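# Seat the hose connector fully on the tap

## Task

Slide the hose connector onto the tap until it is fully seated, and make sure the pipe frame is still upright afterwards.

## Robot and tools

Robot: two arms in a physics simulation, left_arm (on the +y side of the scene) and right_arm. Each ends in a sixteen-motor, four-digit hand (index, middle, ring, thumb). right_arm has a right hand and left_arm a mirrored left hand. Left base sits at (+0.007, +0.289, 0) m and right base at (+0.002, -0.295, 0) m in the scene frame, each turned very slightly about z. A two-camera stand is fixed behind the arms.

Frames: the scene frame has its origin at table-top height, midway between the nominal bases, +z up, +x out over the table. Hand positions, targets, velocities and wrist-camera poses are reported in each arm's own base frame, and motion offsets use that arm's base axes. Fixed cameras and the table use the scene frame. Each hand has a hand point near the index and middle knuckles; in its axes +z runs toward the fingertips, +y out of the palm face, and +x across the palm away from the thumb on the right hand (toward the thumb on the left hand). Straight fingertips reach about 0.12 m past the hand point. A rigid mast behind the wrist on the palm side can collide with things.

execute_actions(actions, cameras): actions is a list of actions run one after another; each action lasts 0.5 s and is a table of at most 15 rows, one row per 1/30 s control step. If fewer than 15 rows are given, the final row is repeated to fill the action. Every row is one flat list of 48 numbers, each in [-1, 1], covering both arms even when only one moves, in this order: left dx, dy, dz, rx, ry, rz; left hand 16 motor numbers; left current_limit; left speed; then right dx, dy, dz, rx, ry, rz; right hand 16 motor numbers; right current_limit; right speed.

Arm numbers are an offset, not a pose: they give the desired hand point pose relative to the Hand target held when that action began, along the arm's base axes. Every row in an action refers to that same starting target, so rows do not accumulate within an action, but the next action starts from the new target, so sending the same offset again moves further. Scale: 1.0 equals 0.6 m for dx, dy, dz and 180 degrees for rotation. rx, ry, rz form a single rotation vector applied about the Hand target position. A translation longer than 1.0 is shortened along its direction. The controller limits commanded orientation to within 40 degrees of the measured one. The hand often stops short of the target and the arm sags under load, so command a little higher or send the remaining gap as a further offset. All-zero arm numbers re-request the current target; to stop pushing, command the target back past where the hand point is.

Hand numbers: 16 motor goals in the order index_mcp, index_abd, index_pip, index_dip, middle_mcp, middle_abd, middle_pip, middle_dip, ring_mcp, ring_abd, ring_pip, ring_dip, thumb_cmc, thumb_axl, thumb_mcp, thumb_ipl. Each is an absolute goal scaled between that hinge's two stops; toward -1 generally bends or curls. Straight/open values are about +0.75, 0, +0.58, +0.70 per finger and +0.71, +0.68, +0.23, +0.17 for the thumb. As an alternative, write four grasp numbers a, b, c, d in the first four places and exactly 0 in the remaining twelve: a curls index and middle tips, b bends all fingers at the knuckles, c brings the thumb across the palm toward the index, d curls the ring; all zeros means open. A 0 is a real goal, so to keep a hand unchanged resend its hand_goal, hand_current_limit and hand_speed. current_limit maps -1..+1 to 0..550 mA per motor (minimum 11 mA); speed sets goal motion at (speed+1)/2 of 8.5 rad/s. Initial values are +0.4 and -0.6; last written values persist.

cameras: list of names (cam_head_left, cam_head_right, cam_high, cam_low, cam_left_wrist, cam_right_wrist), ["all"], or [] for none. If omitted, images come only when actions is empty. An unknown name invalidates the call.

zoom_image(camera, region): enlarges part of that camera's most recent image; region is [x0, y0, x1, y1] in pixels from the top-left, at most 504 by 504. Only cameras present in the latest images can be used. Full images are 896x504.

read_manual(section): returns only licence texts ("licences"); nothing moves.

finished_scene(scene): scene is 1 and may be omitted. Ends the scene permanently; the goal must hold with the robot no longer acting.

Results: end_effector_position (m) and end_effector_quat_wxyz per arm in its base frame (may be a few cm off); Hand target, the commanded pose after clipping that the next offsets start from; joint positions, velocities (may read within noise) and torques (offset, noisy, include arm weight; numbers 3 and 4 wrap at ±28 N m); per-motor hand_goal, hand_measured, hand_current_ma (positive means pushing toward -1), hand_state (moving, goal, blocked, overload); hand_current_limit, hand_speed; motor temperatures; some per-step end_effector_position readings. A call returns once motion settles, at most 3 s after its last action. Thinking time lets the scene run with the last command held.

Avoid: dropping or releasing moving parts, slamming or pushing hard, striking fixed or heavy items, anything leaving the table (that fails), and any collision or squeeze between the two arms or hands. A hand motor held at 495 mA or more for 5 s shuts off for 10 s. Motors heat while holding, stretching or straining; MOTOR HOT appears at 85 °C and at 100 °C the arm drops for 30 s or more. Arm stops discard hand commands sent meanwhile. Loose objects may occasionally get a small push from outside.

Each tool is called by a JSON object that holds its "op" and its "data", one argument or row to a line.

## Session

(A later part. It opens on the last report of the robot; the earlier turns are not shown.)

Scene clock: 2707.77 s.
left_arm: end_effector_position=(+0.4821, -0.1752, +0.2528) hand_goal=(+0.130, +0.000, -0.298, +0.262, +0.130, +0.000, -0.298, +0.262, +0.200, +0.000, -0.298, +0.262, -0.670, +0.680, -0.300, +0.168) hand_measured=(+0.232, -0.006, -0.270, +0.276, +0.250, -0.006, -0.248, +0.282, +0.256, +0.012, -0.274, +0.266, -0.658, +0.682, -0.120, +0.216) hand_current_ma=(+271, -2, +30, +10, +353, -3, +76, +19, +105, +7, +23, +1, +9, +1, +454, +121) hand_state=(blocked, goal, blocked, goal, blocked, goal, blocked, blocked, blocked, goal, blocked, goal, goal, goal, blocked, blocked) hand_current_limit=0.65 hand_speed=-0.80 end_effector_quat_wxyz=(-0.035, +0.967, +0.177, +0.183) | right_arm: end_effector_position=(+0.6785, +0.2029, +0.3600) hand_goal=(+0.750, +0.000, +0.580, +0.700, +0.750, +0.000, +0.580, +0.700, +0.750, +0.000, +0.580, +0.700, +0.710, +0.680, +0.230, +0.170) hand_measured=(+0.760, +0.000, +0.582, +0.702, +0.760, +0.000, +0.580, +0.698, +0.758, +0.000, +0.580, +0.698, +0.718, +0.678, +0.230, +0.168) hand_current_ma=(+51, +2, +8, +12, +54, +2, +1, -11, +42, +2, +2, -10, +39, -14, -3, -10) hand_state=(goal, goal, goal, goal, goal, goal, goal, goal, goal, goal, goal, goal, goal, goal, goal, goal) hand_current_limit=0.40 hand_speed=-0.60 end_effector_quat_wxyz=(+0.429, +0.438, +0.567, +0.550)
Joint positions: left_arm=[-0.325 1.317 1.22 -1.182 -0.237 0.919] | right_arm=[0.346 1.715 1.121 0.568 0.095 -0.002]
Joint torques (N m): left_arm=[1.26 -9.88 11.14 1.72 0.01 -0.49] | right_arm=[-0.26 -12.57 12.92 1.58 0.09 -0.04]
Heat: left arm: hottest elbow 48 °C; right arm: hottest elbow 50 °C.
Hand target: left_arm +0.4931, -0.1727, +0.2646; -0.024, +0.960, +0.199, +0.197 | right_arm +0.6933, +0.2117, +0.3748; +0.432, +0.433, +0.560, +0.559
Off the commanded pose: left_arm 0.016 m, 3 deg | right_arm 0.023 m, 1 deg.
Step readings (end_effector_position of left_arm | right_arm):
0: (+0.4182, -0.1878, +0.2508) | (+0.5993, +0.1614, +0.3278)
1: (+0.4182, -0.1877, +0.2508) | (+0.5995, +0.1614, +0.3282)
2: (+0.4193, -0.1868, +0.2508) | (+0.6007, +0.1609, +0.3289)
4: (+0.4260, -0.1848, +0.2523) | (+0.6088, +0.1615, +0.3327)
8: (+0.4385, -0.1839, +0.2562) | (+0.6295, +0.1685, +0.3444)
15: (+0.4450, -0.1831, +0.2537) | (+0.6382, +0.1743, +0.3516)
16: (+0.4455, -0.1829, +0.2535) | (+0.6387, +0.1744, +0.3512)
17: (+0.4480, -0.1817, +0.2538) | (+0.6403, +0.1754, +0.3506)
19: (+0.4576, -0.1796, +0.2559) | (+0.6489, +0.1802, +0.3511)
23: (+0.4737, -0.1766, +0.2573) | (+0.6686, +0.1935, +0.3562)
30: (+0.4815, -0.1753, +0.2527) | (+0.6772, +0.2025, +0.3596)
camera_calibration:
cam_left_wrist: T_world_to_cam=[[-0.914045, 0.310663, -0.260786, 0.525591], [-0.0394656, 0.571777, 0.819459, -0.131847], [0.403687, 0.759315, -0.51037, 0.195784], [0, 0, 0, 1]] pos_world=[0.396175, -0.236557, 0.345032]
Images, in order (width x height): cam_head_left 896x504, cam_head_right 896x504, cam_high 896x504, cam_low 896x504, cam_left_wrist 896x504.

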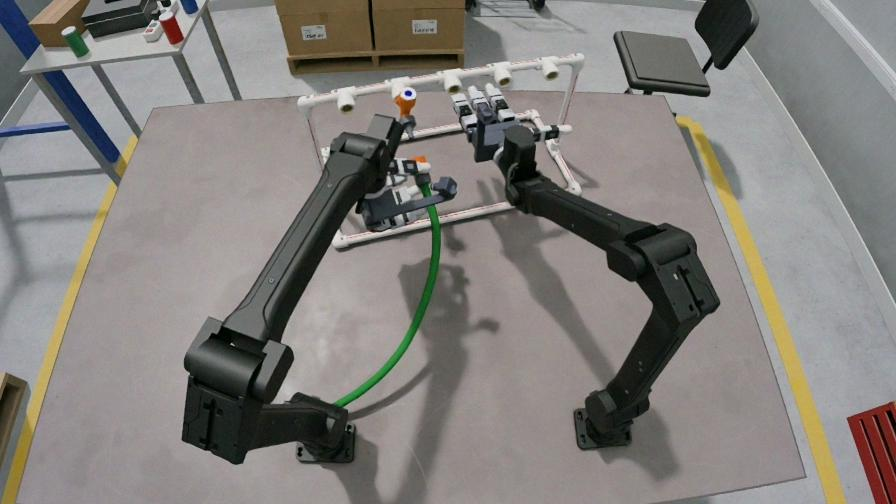

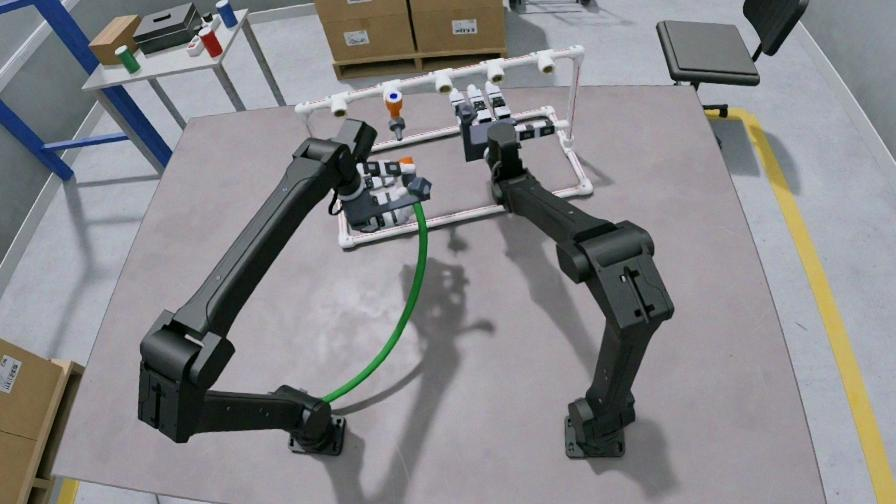

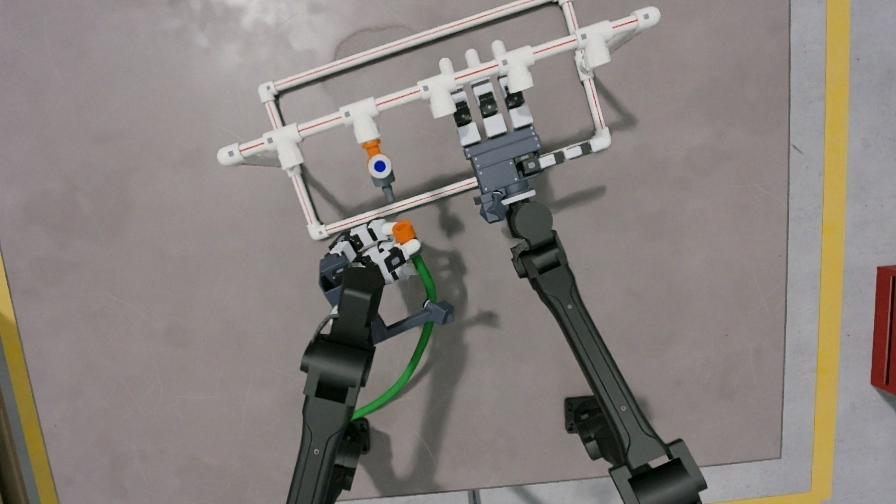

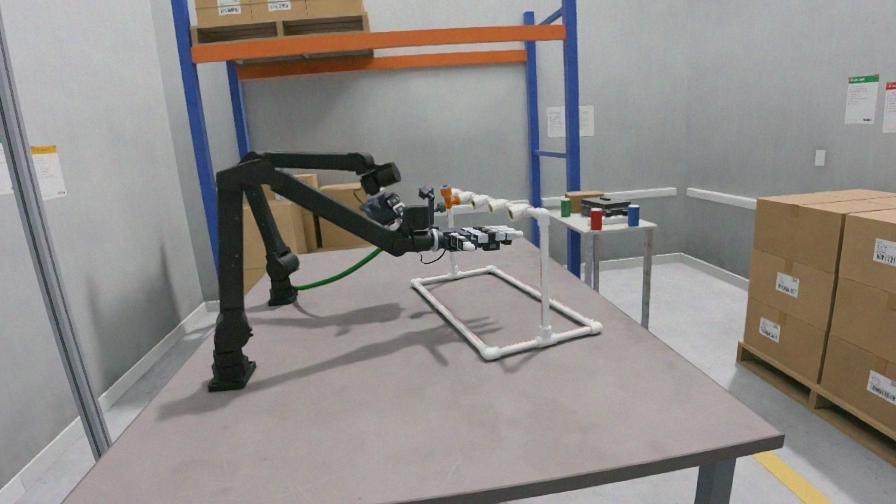

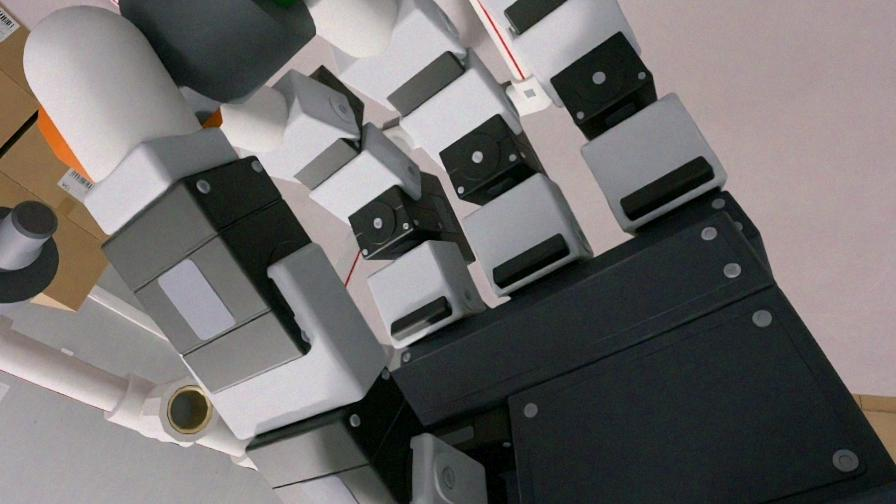

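{"op": "execute_actions", "data": {
  "actions": [
    [[0.0513,0.0138,0.025,0,0,0, 0.13,0,-0.299,0.261, 0.13,0,-0.299,0.261, 0.2,0,-0.299,0.261, -0.671,0.68,-0.3,0.168, 0.65,-0.8, 0.027,0.005,0.0583,0,0,0, 0,0,0,0,0,0,0,0,0,0,0,0,0,0,0,0, 0.4,-0.6]]
  ],
  "cameras": ["cam_high","cam_left_wrist","cam_head_right","cam_head_left","cam_low"]
}}

{"op": "zoom_image", "data": {
  "camera": "cam_high",
  "region": [365, 170, 425, 240]
}}

{"op": "zoom_image", "data": {
  "camera": "cam_head_right",
  "region": [375, 100, 435, 180]
}}

{"op": "zoom_image", "data": {
  "camera": "cam_left_wrist",
  "region": [0, 40, 240, 280]
}}

Scene clock: 2776.40 s.
left_arm: end_effector_position=(+0.5028, -0.1593, +0.2349) hand_goal=(+0.130, +0.000, -0.298, +0.262, +0.130, +0.000, -0.298, +0.262, +0.200, +0.000, -0.298, +0.262, -0.670, +0.680, -0.300, +0.168) hand_measured=(+0.232, -0.006, -0.270, +0.276, +0.250, -0.006, -0.248, +0.282, +0.256, +0.012, -0.274, +0.266, -0.658, +0.682, -0.120, +0.216) hand_current_ma=(+271, -2, +30, +10, +353, -3, +76, +19, +105, +7, +23, +1, +9, +1, +454, +121) hand_state=(blocked, goal, blocked, goal, blocked, goal, blocked, blocked, blocked, goal, blocked, goal, goal, goal, blocked, blocked) hand_current_limit=0.65 hand_speed=-0.80 end_effector_quat_wxyz=(-0.046, +0.966, +0.194, +0.164) | right_arm: end_effector_position=(+0.6968, +0.2097, +0.3880) hand_goal=(+0.750, +0.000, +0.580, +0.700, +0.750, +0.000, +0.580, +0.700, +0.750, +0.000, +0.580, +0.700, +0.710, +0.680, +0.230, +0.170) hand_measured=(+0.760, +0.000, +0.582, +0.702, +0.760, +0.000, +0.580, +0.698, +0.758, +0.000, +0.580, +0.698, +0.718, +0.678, +0.230, +0.168) hand_current_ma=(+51, +2, +8, +12, +54, +2, +1, -11, +42, +2, +2, -10, +39, -14, -3, -10) hand_state=(goal, goal, goal, goal, goal, goal, goal, goal, goal, goal, goal, goal, goal, goal, goal, goal) hand_current_limit=0.40 hand_speed=-0.60 end_effector_quat_wxyz=(+0.427, +0.439, +0.570, +0.548)
Joint positions: left_arm=[-0.281 1.382 1.249 -1.184 -0.23 0.924] | right_arm=[0.346 1.716 1.215 0.466 0.094 -0.002]
Joint torques (N m): left_arm=[0.79 -11.46 16.4 0.79 0.22 -0.11] | right_arm=[-0.62 -13.63 13.38 1.65 -0.07 -0.04]
Motor temperatures (°C): left_arm=[26 34 48 26 28 27] | right_arm=[26 32 59 27 24 25]
Heat: left arm: hottest elbow 48 °C; right arm: hottest elbow 59 °C.
Hand target: left_arm +0.5238, -0.1644, +0.2795; -0.025, +0.960, +0.199, +0.197 | right_arm +0.7096, +0.2147, +0.4096; +0.432, +0.433, +0.560, +0.559
Off the commanded pose: left_arm 0.050 m, 5 deg | right_arm 0.026 m, 2 deg.
Step readings (end_effector_position of left_arm | right_arm):
0: (+0.4822, -0.1751, +0.2528) | (+0.6787, +0.2030, +0.3594)
1: (+0.4822, -0.1751, +0.2528) | (+0.6788, +0.2030, +0.3597)
2: (+0.4827, -0.1741, +0.2523) | (+0.6798, +0.2034, +0.3594)
4: (+0.4846, -0.1716, +0.2488) | (+0.6841, +0.2050, +0.3609)
8: (+0.4949, -0.1631, +0.2374) | (+0.6915, +0.2077, +0.3744)
15: (+0.5011, -0.1586, +0.2313) | (+0.6964, +0.2095, +0.3895)
camera_calibration:
cam_left_wrist: T_world_to_cam=[[-0.93469, 0.276985, -0.222787, 0.530941], [-0.0291581, 0.564895, 0.824648, -0.132943], [0.354266, 0.777286, -0.519925, 0.196158], [0, 0, 0, 1]] pos_world=[0.422897, -0.224435, 0.329906]
Images, in order (width x height): cam_head_left 896x504, cam_head_right 896x504, cam_high 896x504, cam_low 896x504, cam_left_wrist 896x504.

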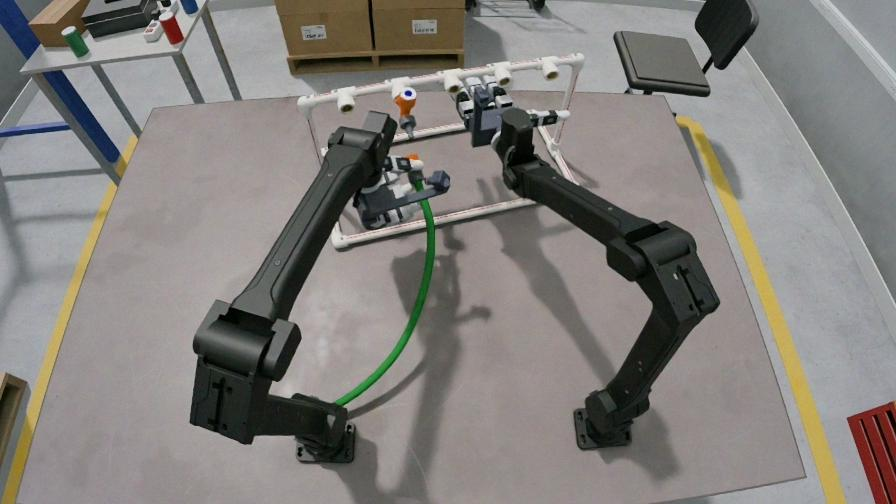

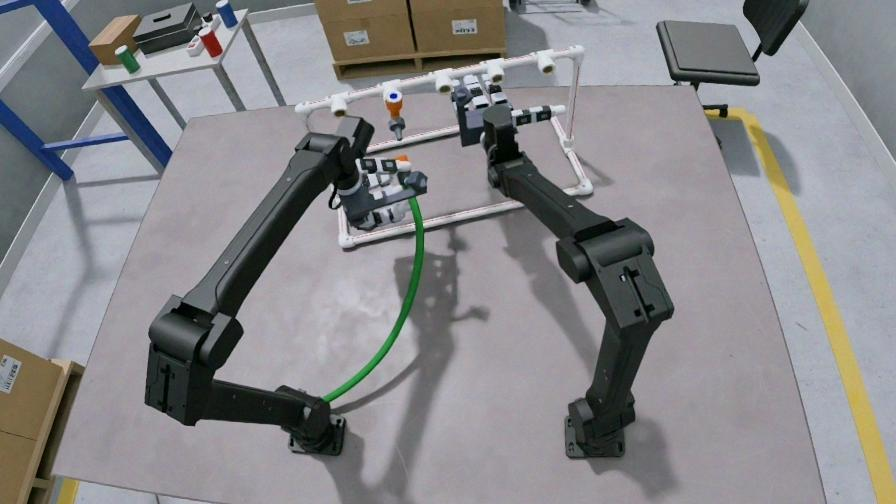

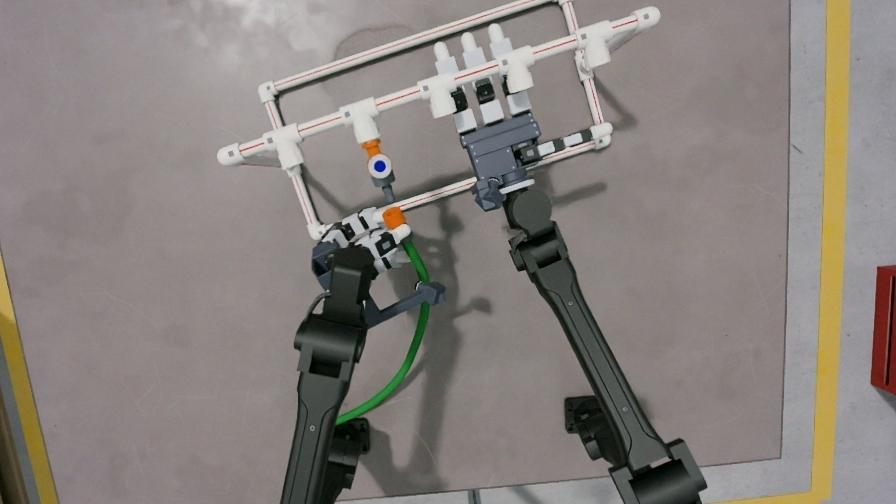

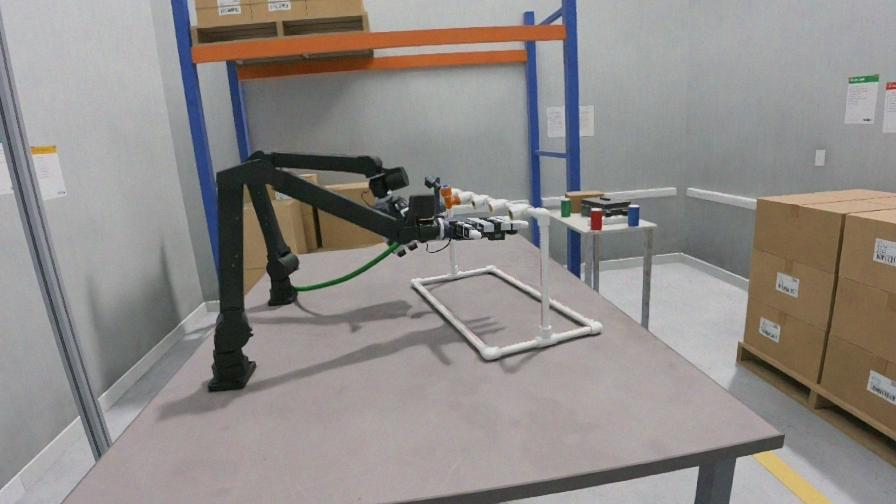

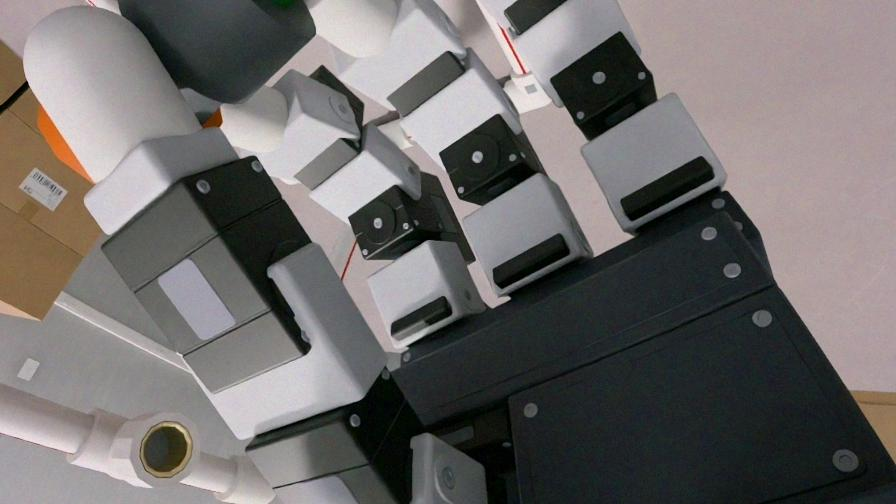

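Scaled by 7.200.

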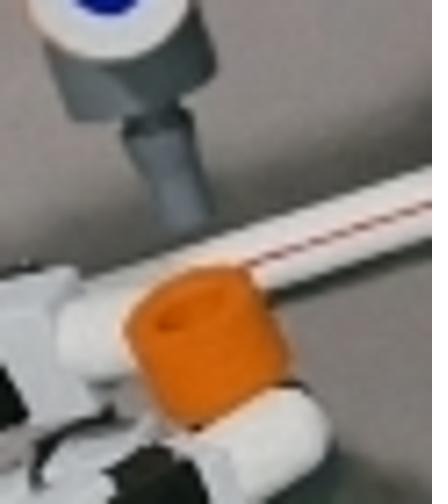

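Scaled by 6.300.

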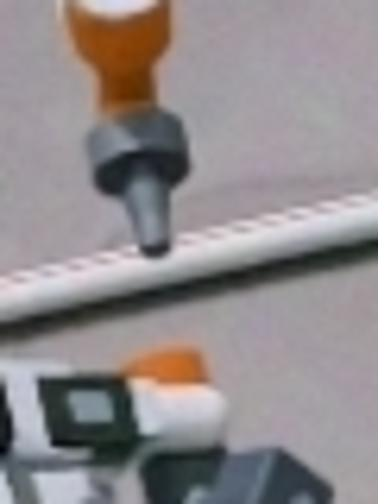

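Scaled by 2.100.

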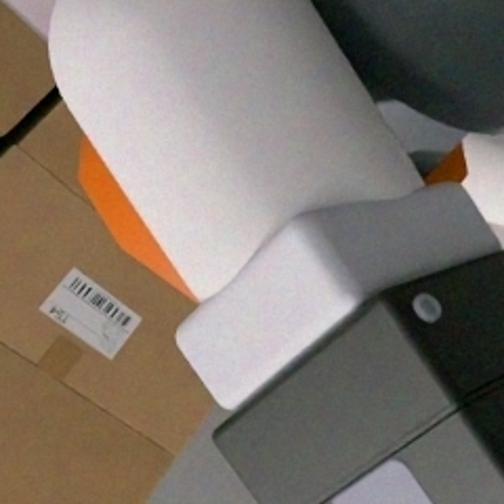

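{"op": "execute_actions", "data": {
  "actions": [
    [[0,0,0,0,0,0, 0.13,0,-0.299,0.261, 0.13,0,-0.299,0.261, 0.2,0,-0.299,0.261, -0.671,0.68,-0.3,0.168, 0.65,-0.8, 0,0,0,0,0,0, 0,0,0,0,0,0,0,0,0,0,0,0,0,0,0,0, 0.4,-0.6]]
  ],
  "cameras": ["cam_high","cam_left_wrist","cam_head_right"]
}}

{"op": "zoom_image", "data": {
  "camera": "cam_high",
  "region": [365, 170, 425, 240]
}}

{"op": "zoom_image", "data": {
  "camera": "cam_head_right",
  "region": [375, 100, 435, 180]
}}

Scene clock: 2786.30 s.
left_arm: end_effector_position=(+0.5028, -0.1593, +0.2349) hand_goal=(+0.130, +0.000, -0.298, +0.262, +0.130, +0.000, -0.298, +0.262, +0.200, +0.000, -0.298, +0.262, -0.670, +0.680, -0.300, +0.168) hand_measured=(+0.232, -0.006, -0.270, +0.276, +0.250, -0.006, -0.248, +0.282, +0.256, +0.012, -0.274, +0.266, -0.658, +0.682, -0.120, +0.216) hand_current_ma=(+271, -2, +30, +10, +353, -3, +76, +19, +105, +7, +23, +1, +9, +1, +454, +121) hand_state=(blocked, goal, blocked, goal, blocked, goal, blocked, blocked, blocked, goal, blocked, goal, goal, goal, blocked, blocked) hand_current_limit=0.65 hand_speed=-0.80 end_effector_quat_wxyz=(-0.046, +0.966, +0.193, +0.164) | right_arm: end_effector_position=(+0.6968, +0.2097, +0.3880) hand_goal=(+0.750, +0.000, +0.580, +0.700, +0.750, +0.000, +0.580, +0.700, +0.750, +0.000, +0.580, +0.700, +0.710, +0.680, +0.230, +0.170) hand_measured=(+0.760, +0.000, +0.582, +0.702, +0.760, +0.000, +0.580, +0.698, +0.758, +0.000, +0.580, +0.698, +0.718, +0.678, +0.230, +0.168) hand_current_ma=(+51, +2, +8, +12, +54, +2, +1, -11, +42, +2, +2, -10, +39, -14, -3, -10) hand_state=(goal, goal, goal, goal, goal, goal, goal, goal, goal, goal, goal, goal, goal, goal, goal, goal) hand_current_limit=0.40 hand_speed=-0.60 end_effector_quat_wxyz=(+0.427, +0.439, +0.570, +0.548)
Joint positions: left_arm=[-0.281 1.382 1.249 -1.184 -0.23 0.924] | right_arm=[0.346 1.716 1.215 0.466 0.094 -0.002]
Joint torques (N m): left_arm=[0.79 -10.93 16.4 0.81 0.2 -0.14] | right_arm=[-0.67 -13.57 13.38 1.62 -0.06 -0.04]
Motor temperatures (°C): left_arm=[26 34 51 26 28 27] | right_arm=[26 32 58 27 24 25]
Heat: left arm: hottest elbow 51 °C; right arm: hottest elbow 58 °C.
Hand target: left_arm +0.5238, -0.1644, +0.2795; -0.025, +0.960, +0.199, +0.197 | right_arm +0.7096, +0.2147, +0.4096; +0.432, +0.433, +0.560, +0.559
Off the commanded pose: left_arm 0.050 m, 5 deg | right_arm 0.026 m, 2 deg.
Step readings (end_effector_position of left_arm | right_arm):
0: (+0.5028, -0.1593, +0.2349) | (+0.6968, +0.2097, +0.3880)
1: (+0.5028, -0.1593, +0.2349) | (+0.6968, +0.2097, +0.3880)
2: (+0.5028, -0.1593, +0.2349) | (+0.6968, +0.2097, +0.3880)
4: (+0.5028, -0.1593, +0.2349) | (+0.6968, +0.2097, +0.3880)
8: (+0.5028, -0.1593, +0.2349) | (+0.6968, +0.2097, +0.3880)
15: (+0.5028, -0.1593, +0.2349) | (+0.6968, +0.2097, +0.3880)
camera_calibration:
cam_left_wrist: T_world_to_cam=[[-0.934589, 0.277354, -0.222752, 0.53097], [-0.0289652, 0.564772, 0.824739, -0.133082], [0.354548, 0.777244, -0.519796, 0.195987], [0, 0, 0, 1]] pos_world=[0.422897, -0.224435, 0.329906]
Images, in order (width x height): cam_head_right 896x504, cam_high 896x504, cam_left_wrist 896x504.

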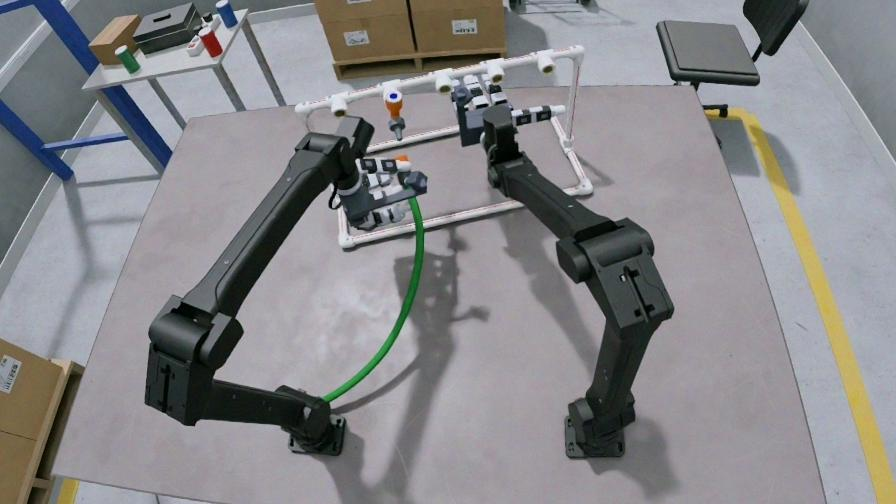

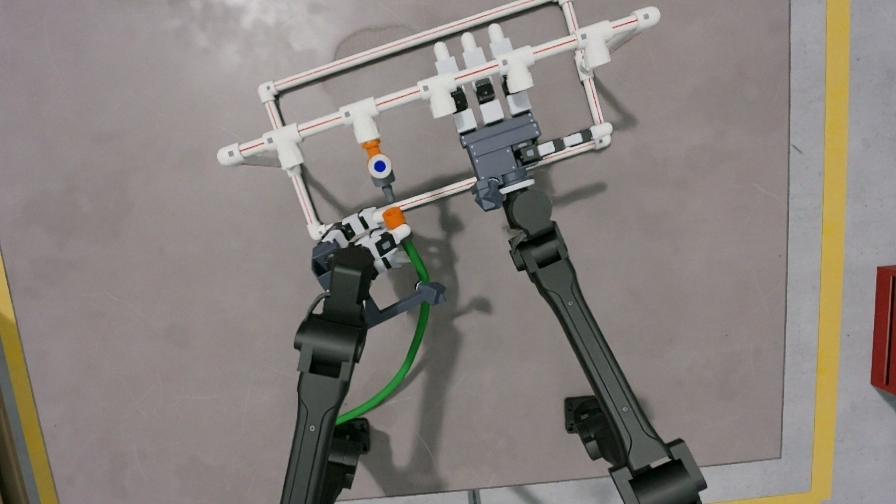

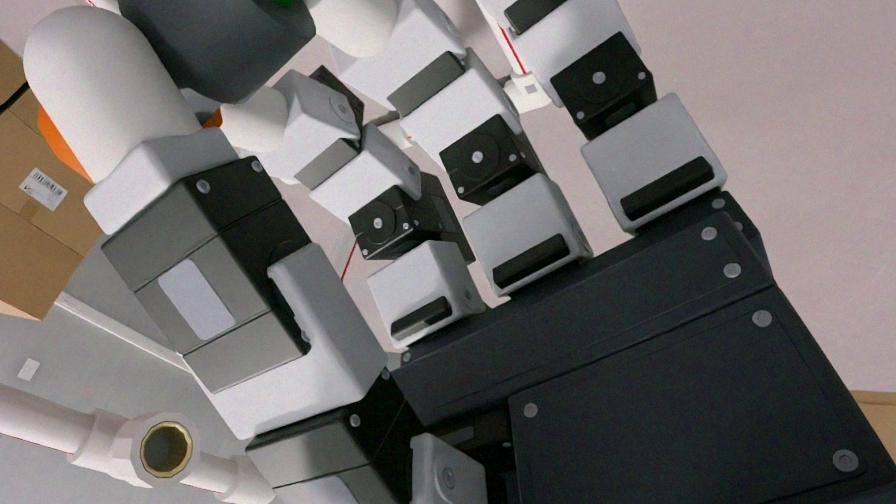

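Scaled by 7.200.

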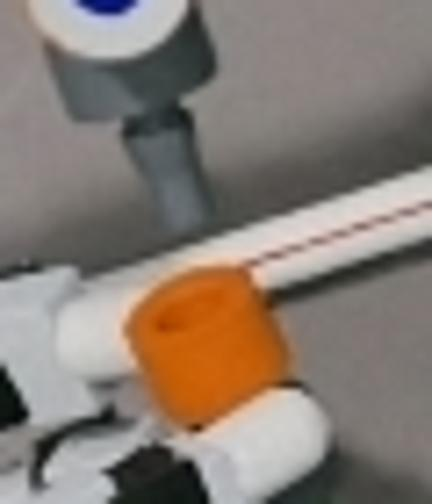

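Scaled by 6.300.

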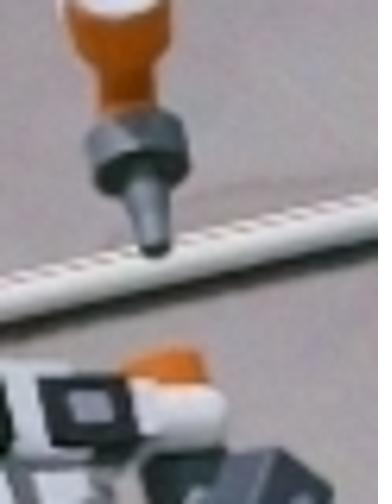

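{"op": "execute_actions", "data": {
  "actions": [
    [[0.01,-0.005,0.05,0,0,0, 0.13,0,-0.299,0.261, 0.13,0,-0.299,0.261, 0.2,0,-0.299,0.261, -0.671,0.68,-0.3,0.168, 0.65,-0.8, 0,0,0,0,0,0, 0,0,0,0,0,0,0,0,0,0,0,0,0,0,0,0, 0.4,-0.6]]
  ],
  "cameras": ["cam_high","cam_left_wrist","cam_head_right"]
}}

{"op": "zoom_image", "data": {
  "camera": "cam_high",
  "region": [365, 170, 425, 240]
}}

{"op": "zoom_image", "data": {
  "camera": "cam_head_right",
  "region": [375, 100, 435, 180]
}}

Scene clock: 2797.93 s.
left_arm: end_effector_position=(+0.5124, -0.1622, +0.2699) hand_goal=(+0.130, +0.000, -0.298, +0.262, +0.130, +0.000, -0.298, +0.262, +0.200, +0.000, -0.298, +0.262, -0.670, +0.680, -0.300, +0.168) hand_measured=(+0.232, -0.006, -0.270, +0.276, +0.250, -0.006, -0.248, +0.282, +0.256, +0.012, -0.274, +0.266, -0.658, +0.682, -0.120, +0.216) hand_current_ma=(+271, -2, +30, +10, +353, -3, +76, +19, +105, +7, +23, +2, +9, +1, +454, +121) hand_state=(blocked, goal, blocked, goal, blocked, goal, blocked, blocked, blocked, goal, blocked, goal, goal, goal, blocked, blocked) hand_current_limit=0.65 hand_speed=-0.80 end_effector_quat_wxyz=(-0.043, +0.966, +0.194, +0.168) | right_arm: end_effector_position=(+0.6968, +0.2097, +0.3880) hand_goal=(+0.750, +0.000, +0.580, +0.700, +0.750, +0.000, +0.580, +0.700, +0.750, +0.000, +0.580, +0.700, +0.710, +0.680, +0.230, +0.170) hand_measured=(+0.760, +0.000, +0.582, +0.702, +0.760, +0.000, +0.580, +0.698, +0.758, +0.000, +0.580, +0.698, +0.718, +0.678, +0.230, +0.168) hand_current_ma=(+51, +2, +8, +12, +54, +2, +1, -11, +42, +2, +2, -10, +39, -14, -3, -10) hand_state=(goal, goal, goal, goal, goal, goal, goal, goal, goal, goal, goal, goal, goal, goal, goal, goal) hand_current_limit=0.40 hand_speed=-0.60 end_effector_quat_wxyz=(+0.427, +0.439, +0.570, +0.548)
Joint positions: left_arm=[-0.281 1.394 1.349 -1.261 -0.23 0.925] | right_arm=[0.346 1.716 1.215 0.466 0.094 -0.002]
Joint torques (N m): left_arm=[0.62 -10.99 16.42 0.76 0.18 -0.16] | right_arm=[-0.67 -13.57 13.37 1.63 -0.07 -0.04]
Motor temperatures (°C): left_arm=[26 34 53 26 28 27] | right_arm=[26 33 57 27 24 25]
Heat: left arm: hottest elbow 53 °C; right arm: hottest elbow 57 °C.
Hand target: left_arm +0.5298, -0.1675, +0.3097; -0.024, +0.960, +0.199, +0.197 | right_arm +0.7096, +0.2147, +0.4096; +0.432, +0.433, +0.560, +0.559
Off the commanded pose: left_arm 0.044 m, 4 deg | right_arm 0.026 m, 2 deg.
Step readings (end_effector_position of left_arm | right_arm):
0: (+0.5028, -0.1593, +0.2349) | (+0.6968, +0.2097, +0.3880)
1: (+0.5028, -0.1593, +0.2352) | (+0.6968, +0.2097, +0.3880)
2: (+0.5022, -0.1591, +0.2360) | (+0.6968, +0.2097, +0.3880)
4: (+0.5015, -0.1590, +0.2404) | (+0.6968, +0.2097, +0.3880)
8: (+0.5068, -0.1605, +0.2599) | (+0.6968, +0.2097, +0.3880)
15: (+0.5120, -0.1621, +0.2754) | (+0.6968, +0.2097, +0.3880)
camera_calibration:
cam_left_wrist: T_world_to_cam=[[-0.93198, 0.277383, -0.233393, 0.550121], [-0.0371118, 0.567436, 0.822581, -0.154754], [0.360606, 0.77529, -0.518545, 0.209279], [0, 0, 0, 1]] pos_world=[0.431491, -0.227033, 0.364213]
Images, in order (width x height): cam_head_right 896x504, cam_high 896x504, cam_left_wrist 896x504.

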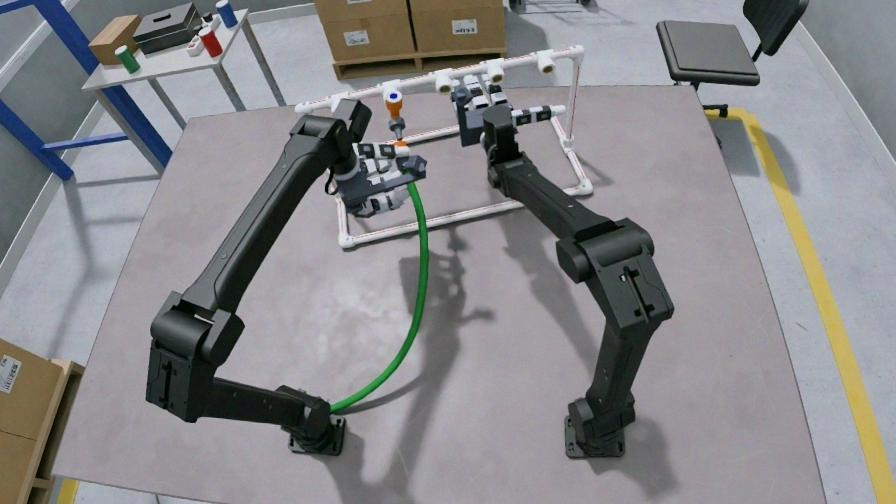

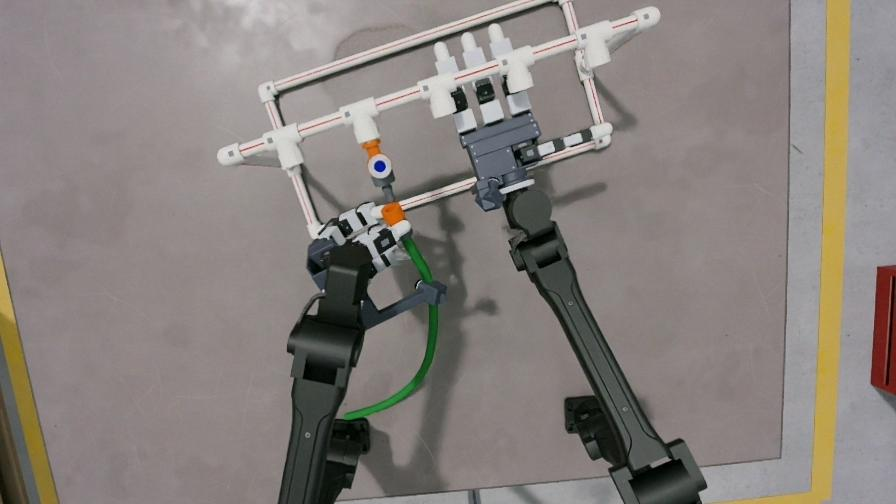

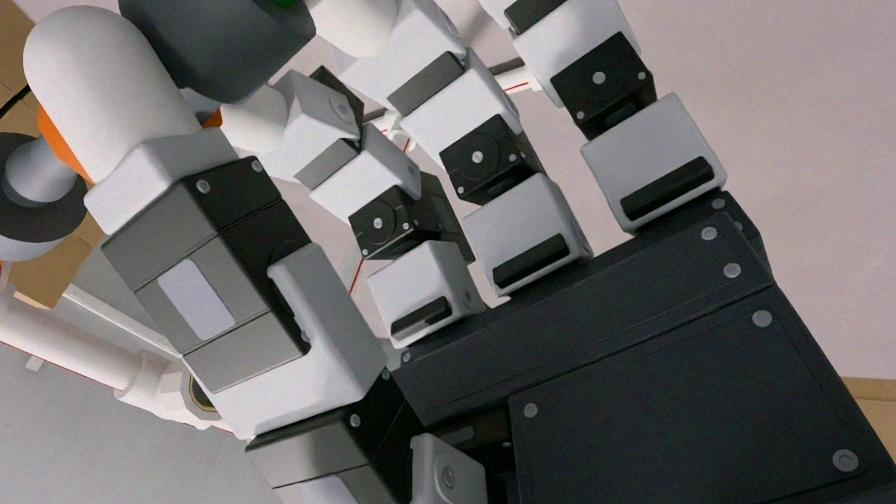

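Scaled by 7.200.

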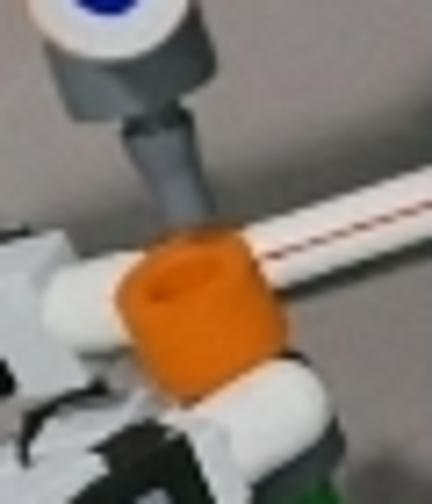

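Scaled by 6.300.

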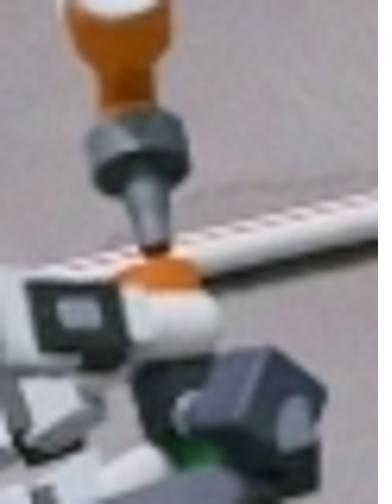

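{"op": "zoom_image", "data": {
  "camera": "cam_high",
  "region": [375, 190, 411, 232]
}}

{"op": "zoom_image", "data": {
  "camera": "cam_head_right",
  "region": [390, 125, 420, 165]
}}

Scaled by 12.000.

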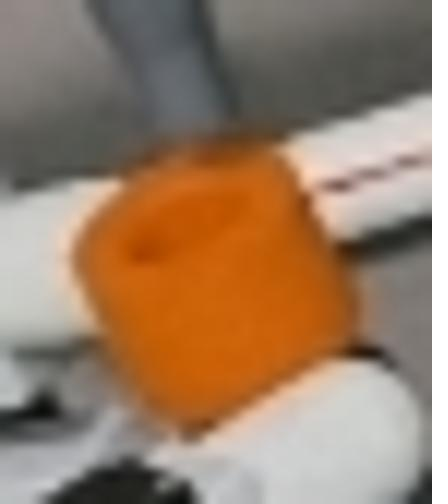

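Scaled by 12.600.

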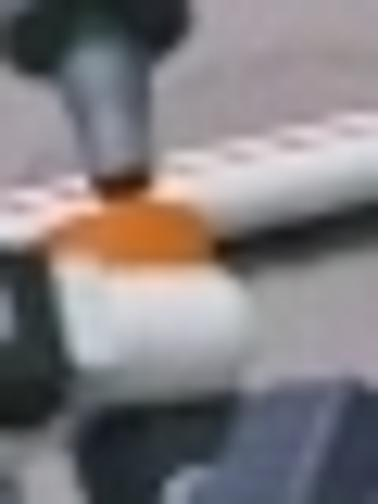

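{"op": "execute_actions", "data": {
  "actions": [
    [[0.012,-0.002,0.012,0,0,0, 0.13,0,-0.299,0.261, 0.13,0,-0.299,0.261, 0.2,0,-0.299,0.261, -0.671,0.68,-0.3,0.168, 0.65,-0.8, 0.01,0.003,0.02,0,0,0, 0,0,0,0,0,0,0,0,0,0,0,0,0,0,0,0, 0.4,-0.6]]
  ],
  "cameras": ["cam_high","cam_left_wrist","cam_head_right"]
}}

{"op": "zoom_image", "data": {
  "camera": "cam_high",
  "region": [375, 180, 411, 222]
}}

{"op": "zoom_image", "data": {
  "camera": "cam_head_right",
  "region": [385, 115, 425, 165]
}}

Scene clock: 2858.33 s.
left_arm: end_effector_position=(+0.5182, -0.1639, +0.2761) hand_goal=(+0.130, +0.000, -0.298, +0.262, +0.130, +0.000, -0.298, +0.262, +0.200, +0.000, -0.298, +0.262, -0.670, +0.680, -0.300, +0.168) hand_measured=(+0.232, -0.006, -0.270, +0.276, +0.250, -0.006, -0.248, +0.282, +0.256, +0.012, -0.274, +0.266, -0.658, +0.682, -0.120, +0.216) hand_current_ma=(+271, -2, +30, +10, +353, -3, +76, +19, +105, +7, +23, +2, +9, +1, +454, +121) hand_state=(blocked, goal, blocked, goal, blocked, goal, blocked, blocked, blocked, goal, blocked, goal, goal, goal, blocked, blocked) hand_current_limit=0.65 hand_speed=-0.80 end_effector_quat_wxyz=(-0.044, +0.966, +0.193, +0.167) | right_arm: end_effector_position=(+0.7025, +0.2119, +0.3995) hand_goal=(+0.750, +0.000, +0.580, +0.700, +0.750, +0.000, +0.580, +0.700, +0.750, +0.000, +0.580, +0.700, +0.710, +0.680, +0.230, +0.170) hand_measured=(+0.760, +0.000, +0.582, +0.702, +0.760, +0.000, +0.580, +0.698, +0.758, +0.000, +0.580, +0.698, +0.718, +0.678, +0.230, +0.168) hand_current_ma=(+51, +2, +8, +12, +54, +2, +1, -11, +42, +2, +2, -10, +39, -14, -3, -10) hand_state=(goal, goal, goal, goal, goal, goal, goal, goal, goal, goal, goal, goal, goal, goal, goal, goal) hand_current_limit=0.40 hand_speed=-0.60 end_effector_quat_wxyz=(+0.427, +0.439, +0.570, +0.548)
Joint positions: left_arm=[-0.281 1.41 1.382 -1.28 -0.23 0.925] | right_arm=[0.346 1.716 1.249 0.431 0.094 -0.002]
Joint torques (N m): left_arm=[0.97 -10.58 16.44 0.8 0.18 -0.13] | right_arm=[-0.67 -13.68 13.65 1.66 -0.06 -0.04]
Motor temperatures (°C): left_arm=[26 34 57 26 28 27] | right_arm=[26 34 57 27 24 25]
Heat: left arm: hottest elbow 57 °C; right arm: hottest elbow 57 °C.
Hand target: left_arm +0.5369, -0.1686, +0.3169; -0.025, +0.960, +0.199, +0.197 | right_arm +0.7156, +0.2166, +0.4216; +0.432, +0.433, +0.560, +0.559
Off the commanded pose: left_arm 0.045 m, 4 deg | right_arm 0.026 m, 2 deg.
Step readings (end_effector_position of left_arm | right_arm):
0: (+0.5124, -0.1622, +0.2699) | (+0.6968, +0.2097, +0.3880)
1: (+0.5124, -0.1622, +0.2699) | (+0.6968, +0.2097, +0.3880)
2: (+0.5123, -0.1622, +0.2701) | (+0.6972, +0.2098, +0.3882)
4: (+0.5131, -0.1624, +0.2714) | (+0.6986, +0.2104, +0.3886)
8: (+0.5171, -0.1636, +0.2757) | (+0.7009, +0.2112, +0.3941)
15: (+0.5180, -0.1639, +0.2768) | (+0.7024, +0.2118, +0.4000)
camera_calibration:
cam_left_wrist: T_world_to_cam=[[-0.932402, 0.277923, -0.231053, 0.557026], [-0.0349817, 0.566888, 0.823052, -0.160065], [0.359726, 0.775498, -0.518845, 0.212332], [0, 0, 0, 1]] pos_world=[0.437392, -0.228734, 0.370611]
Images, in order (width x height): cam_head_right 896x504, cam_high 896x504, cam_left_wrist 896x504.

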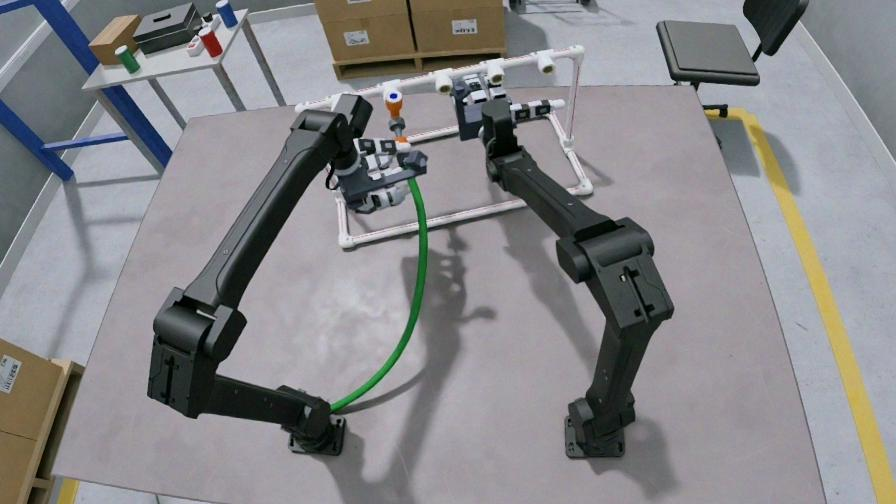

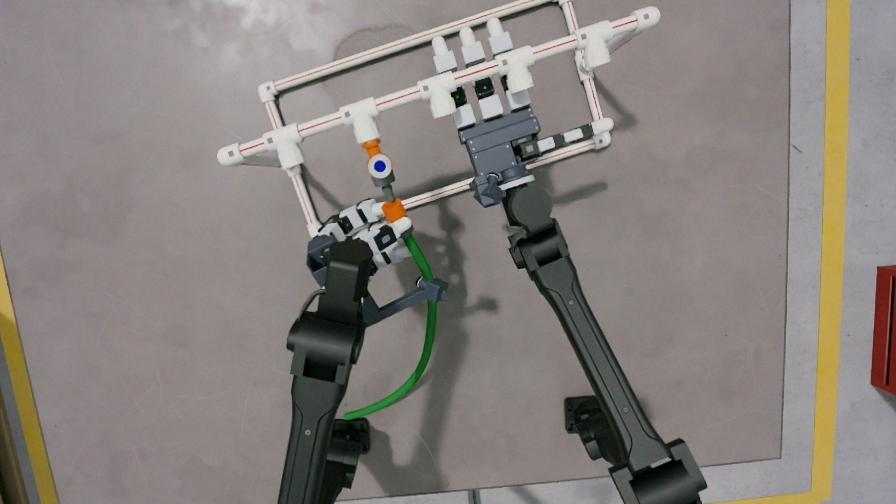

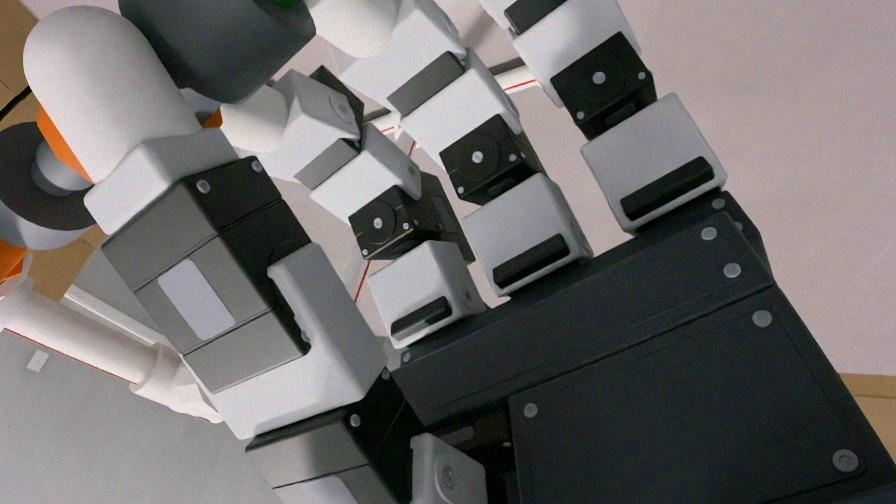

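Scaled by 12.000.

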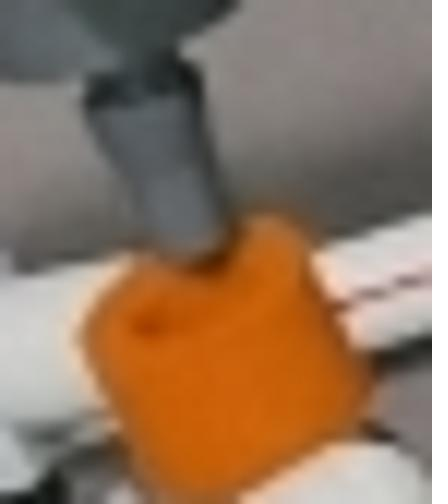

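Scaled by 10.080.

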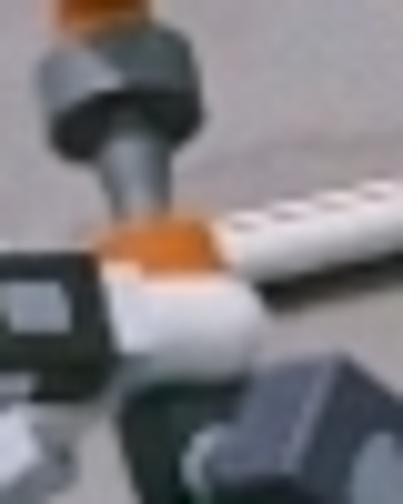

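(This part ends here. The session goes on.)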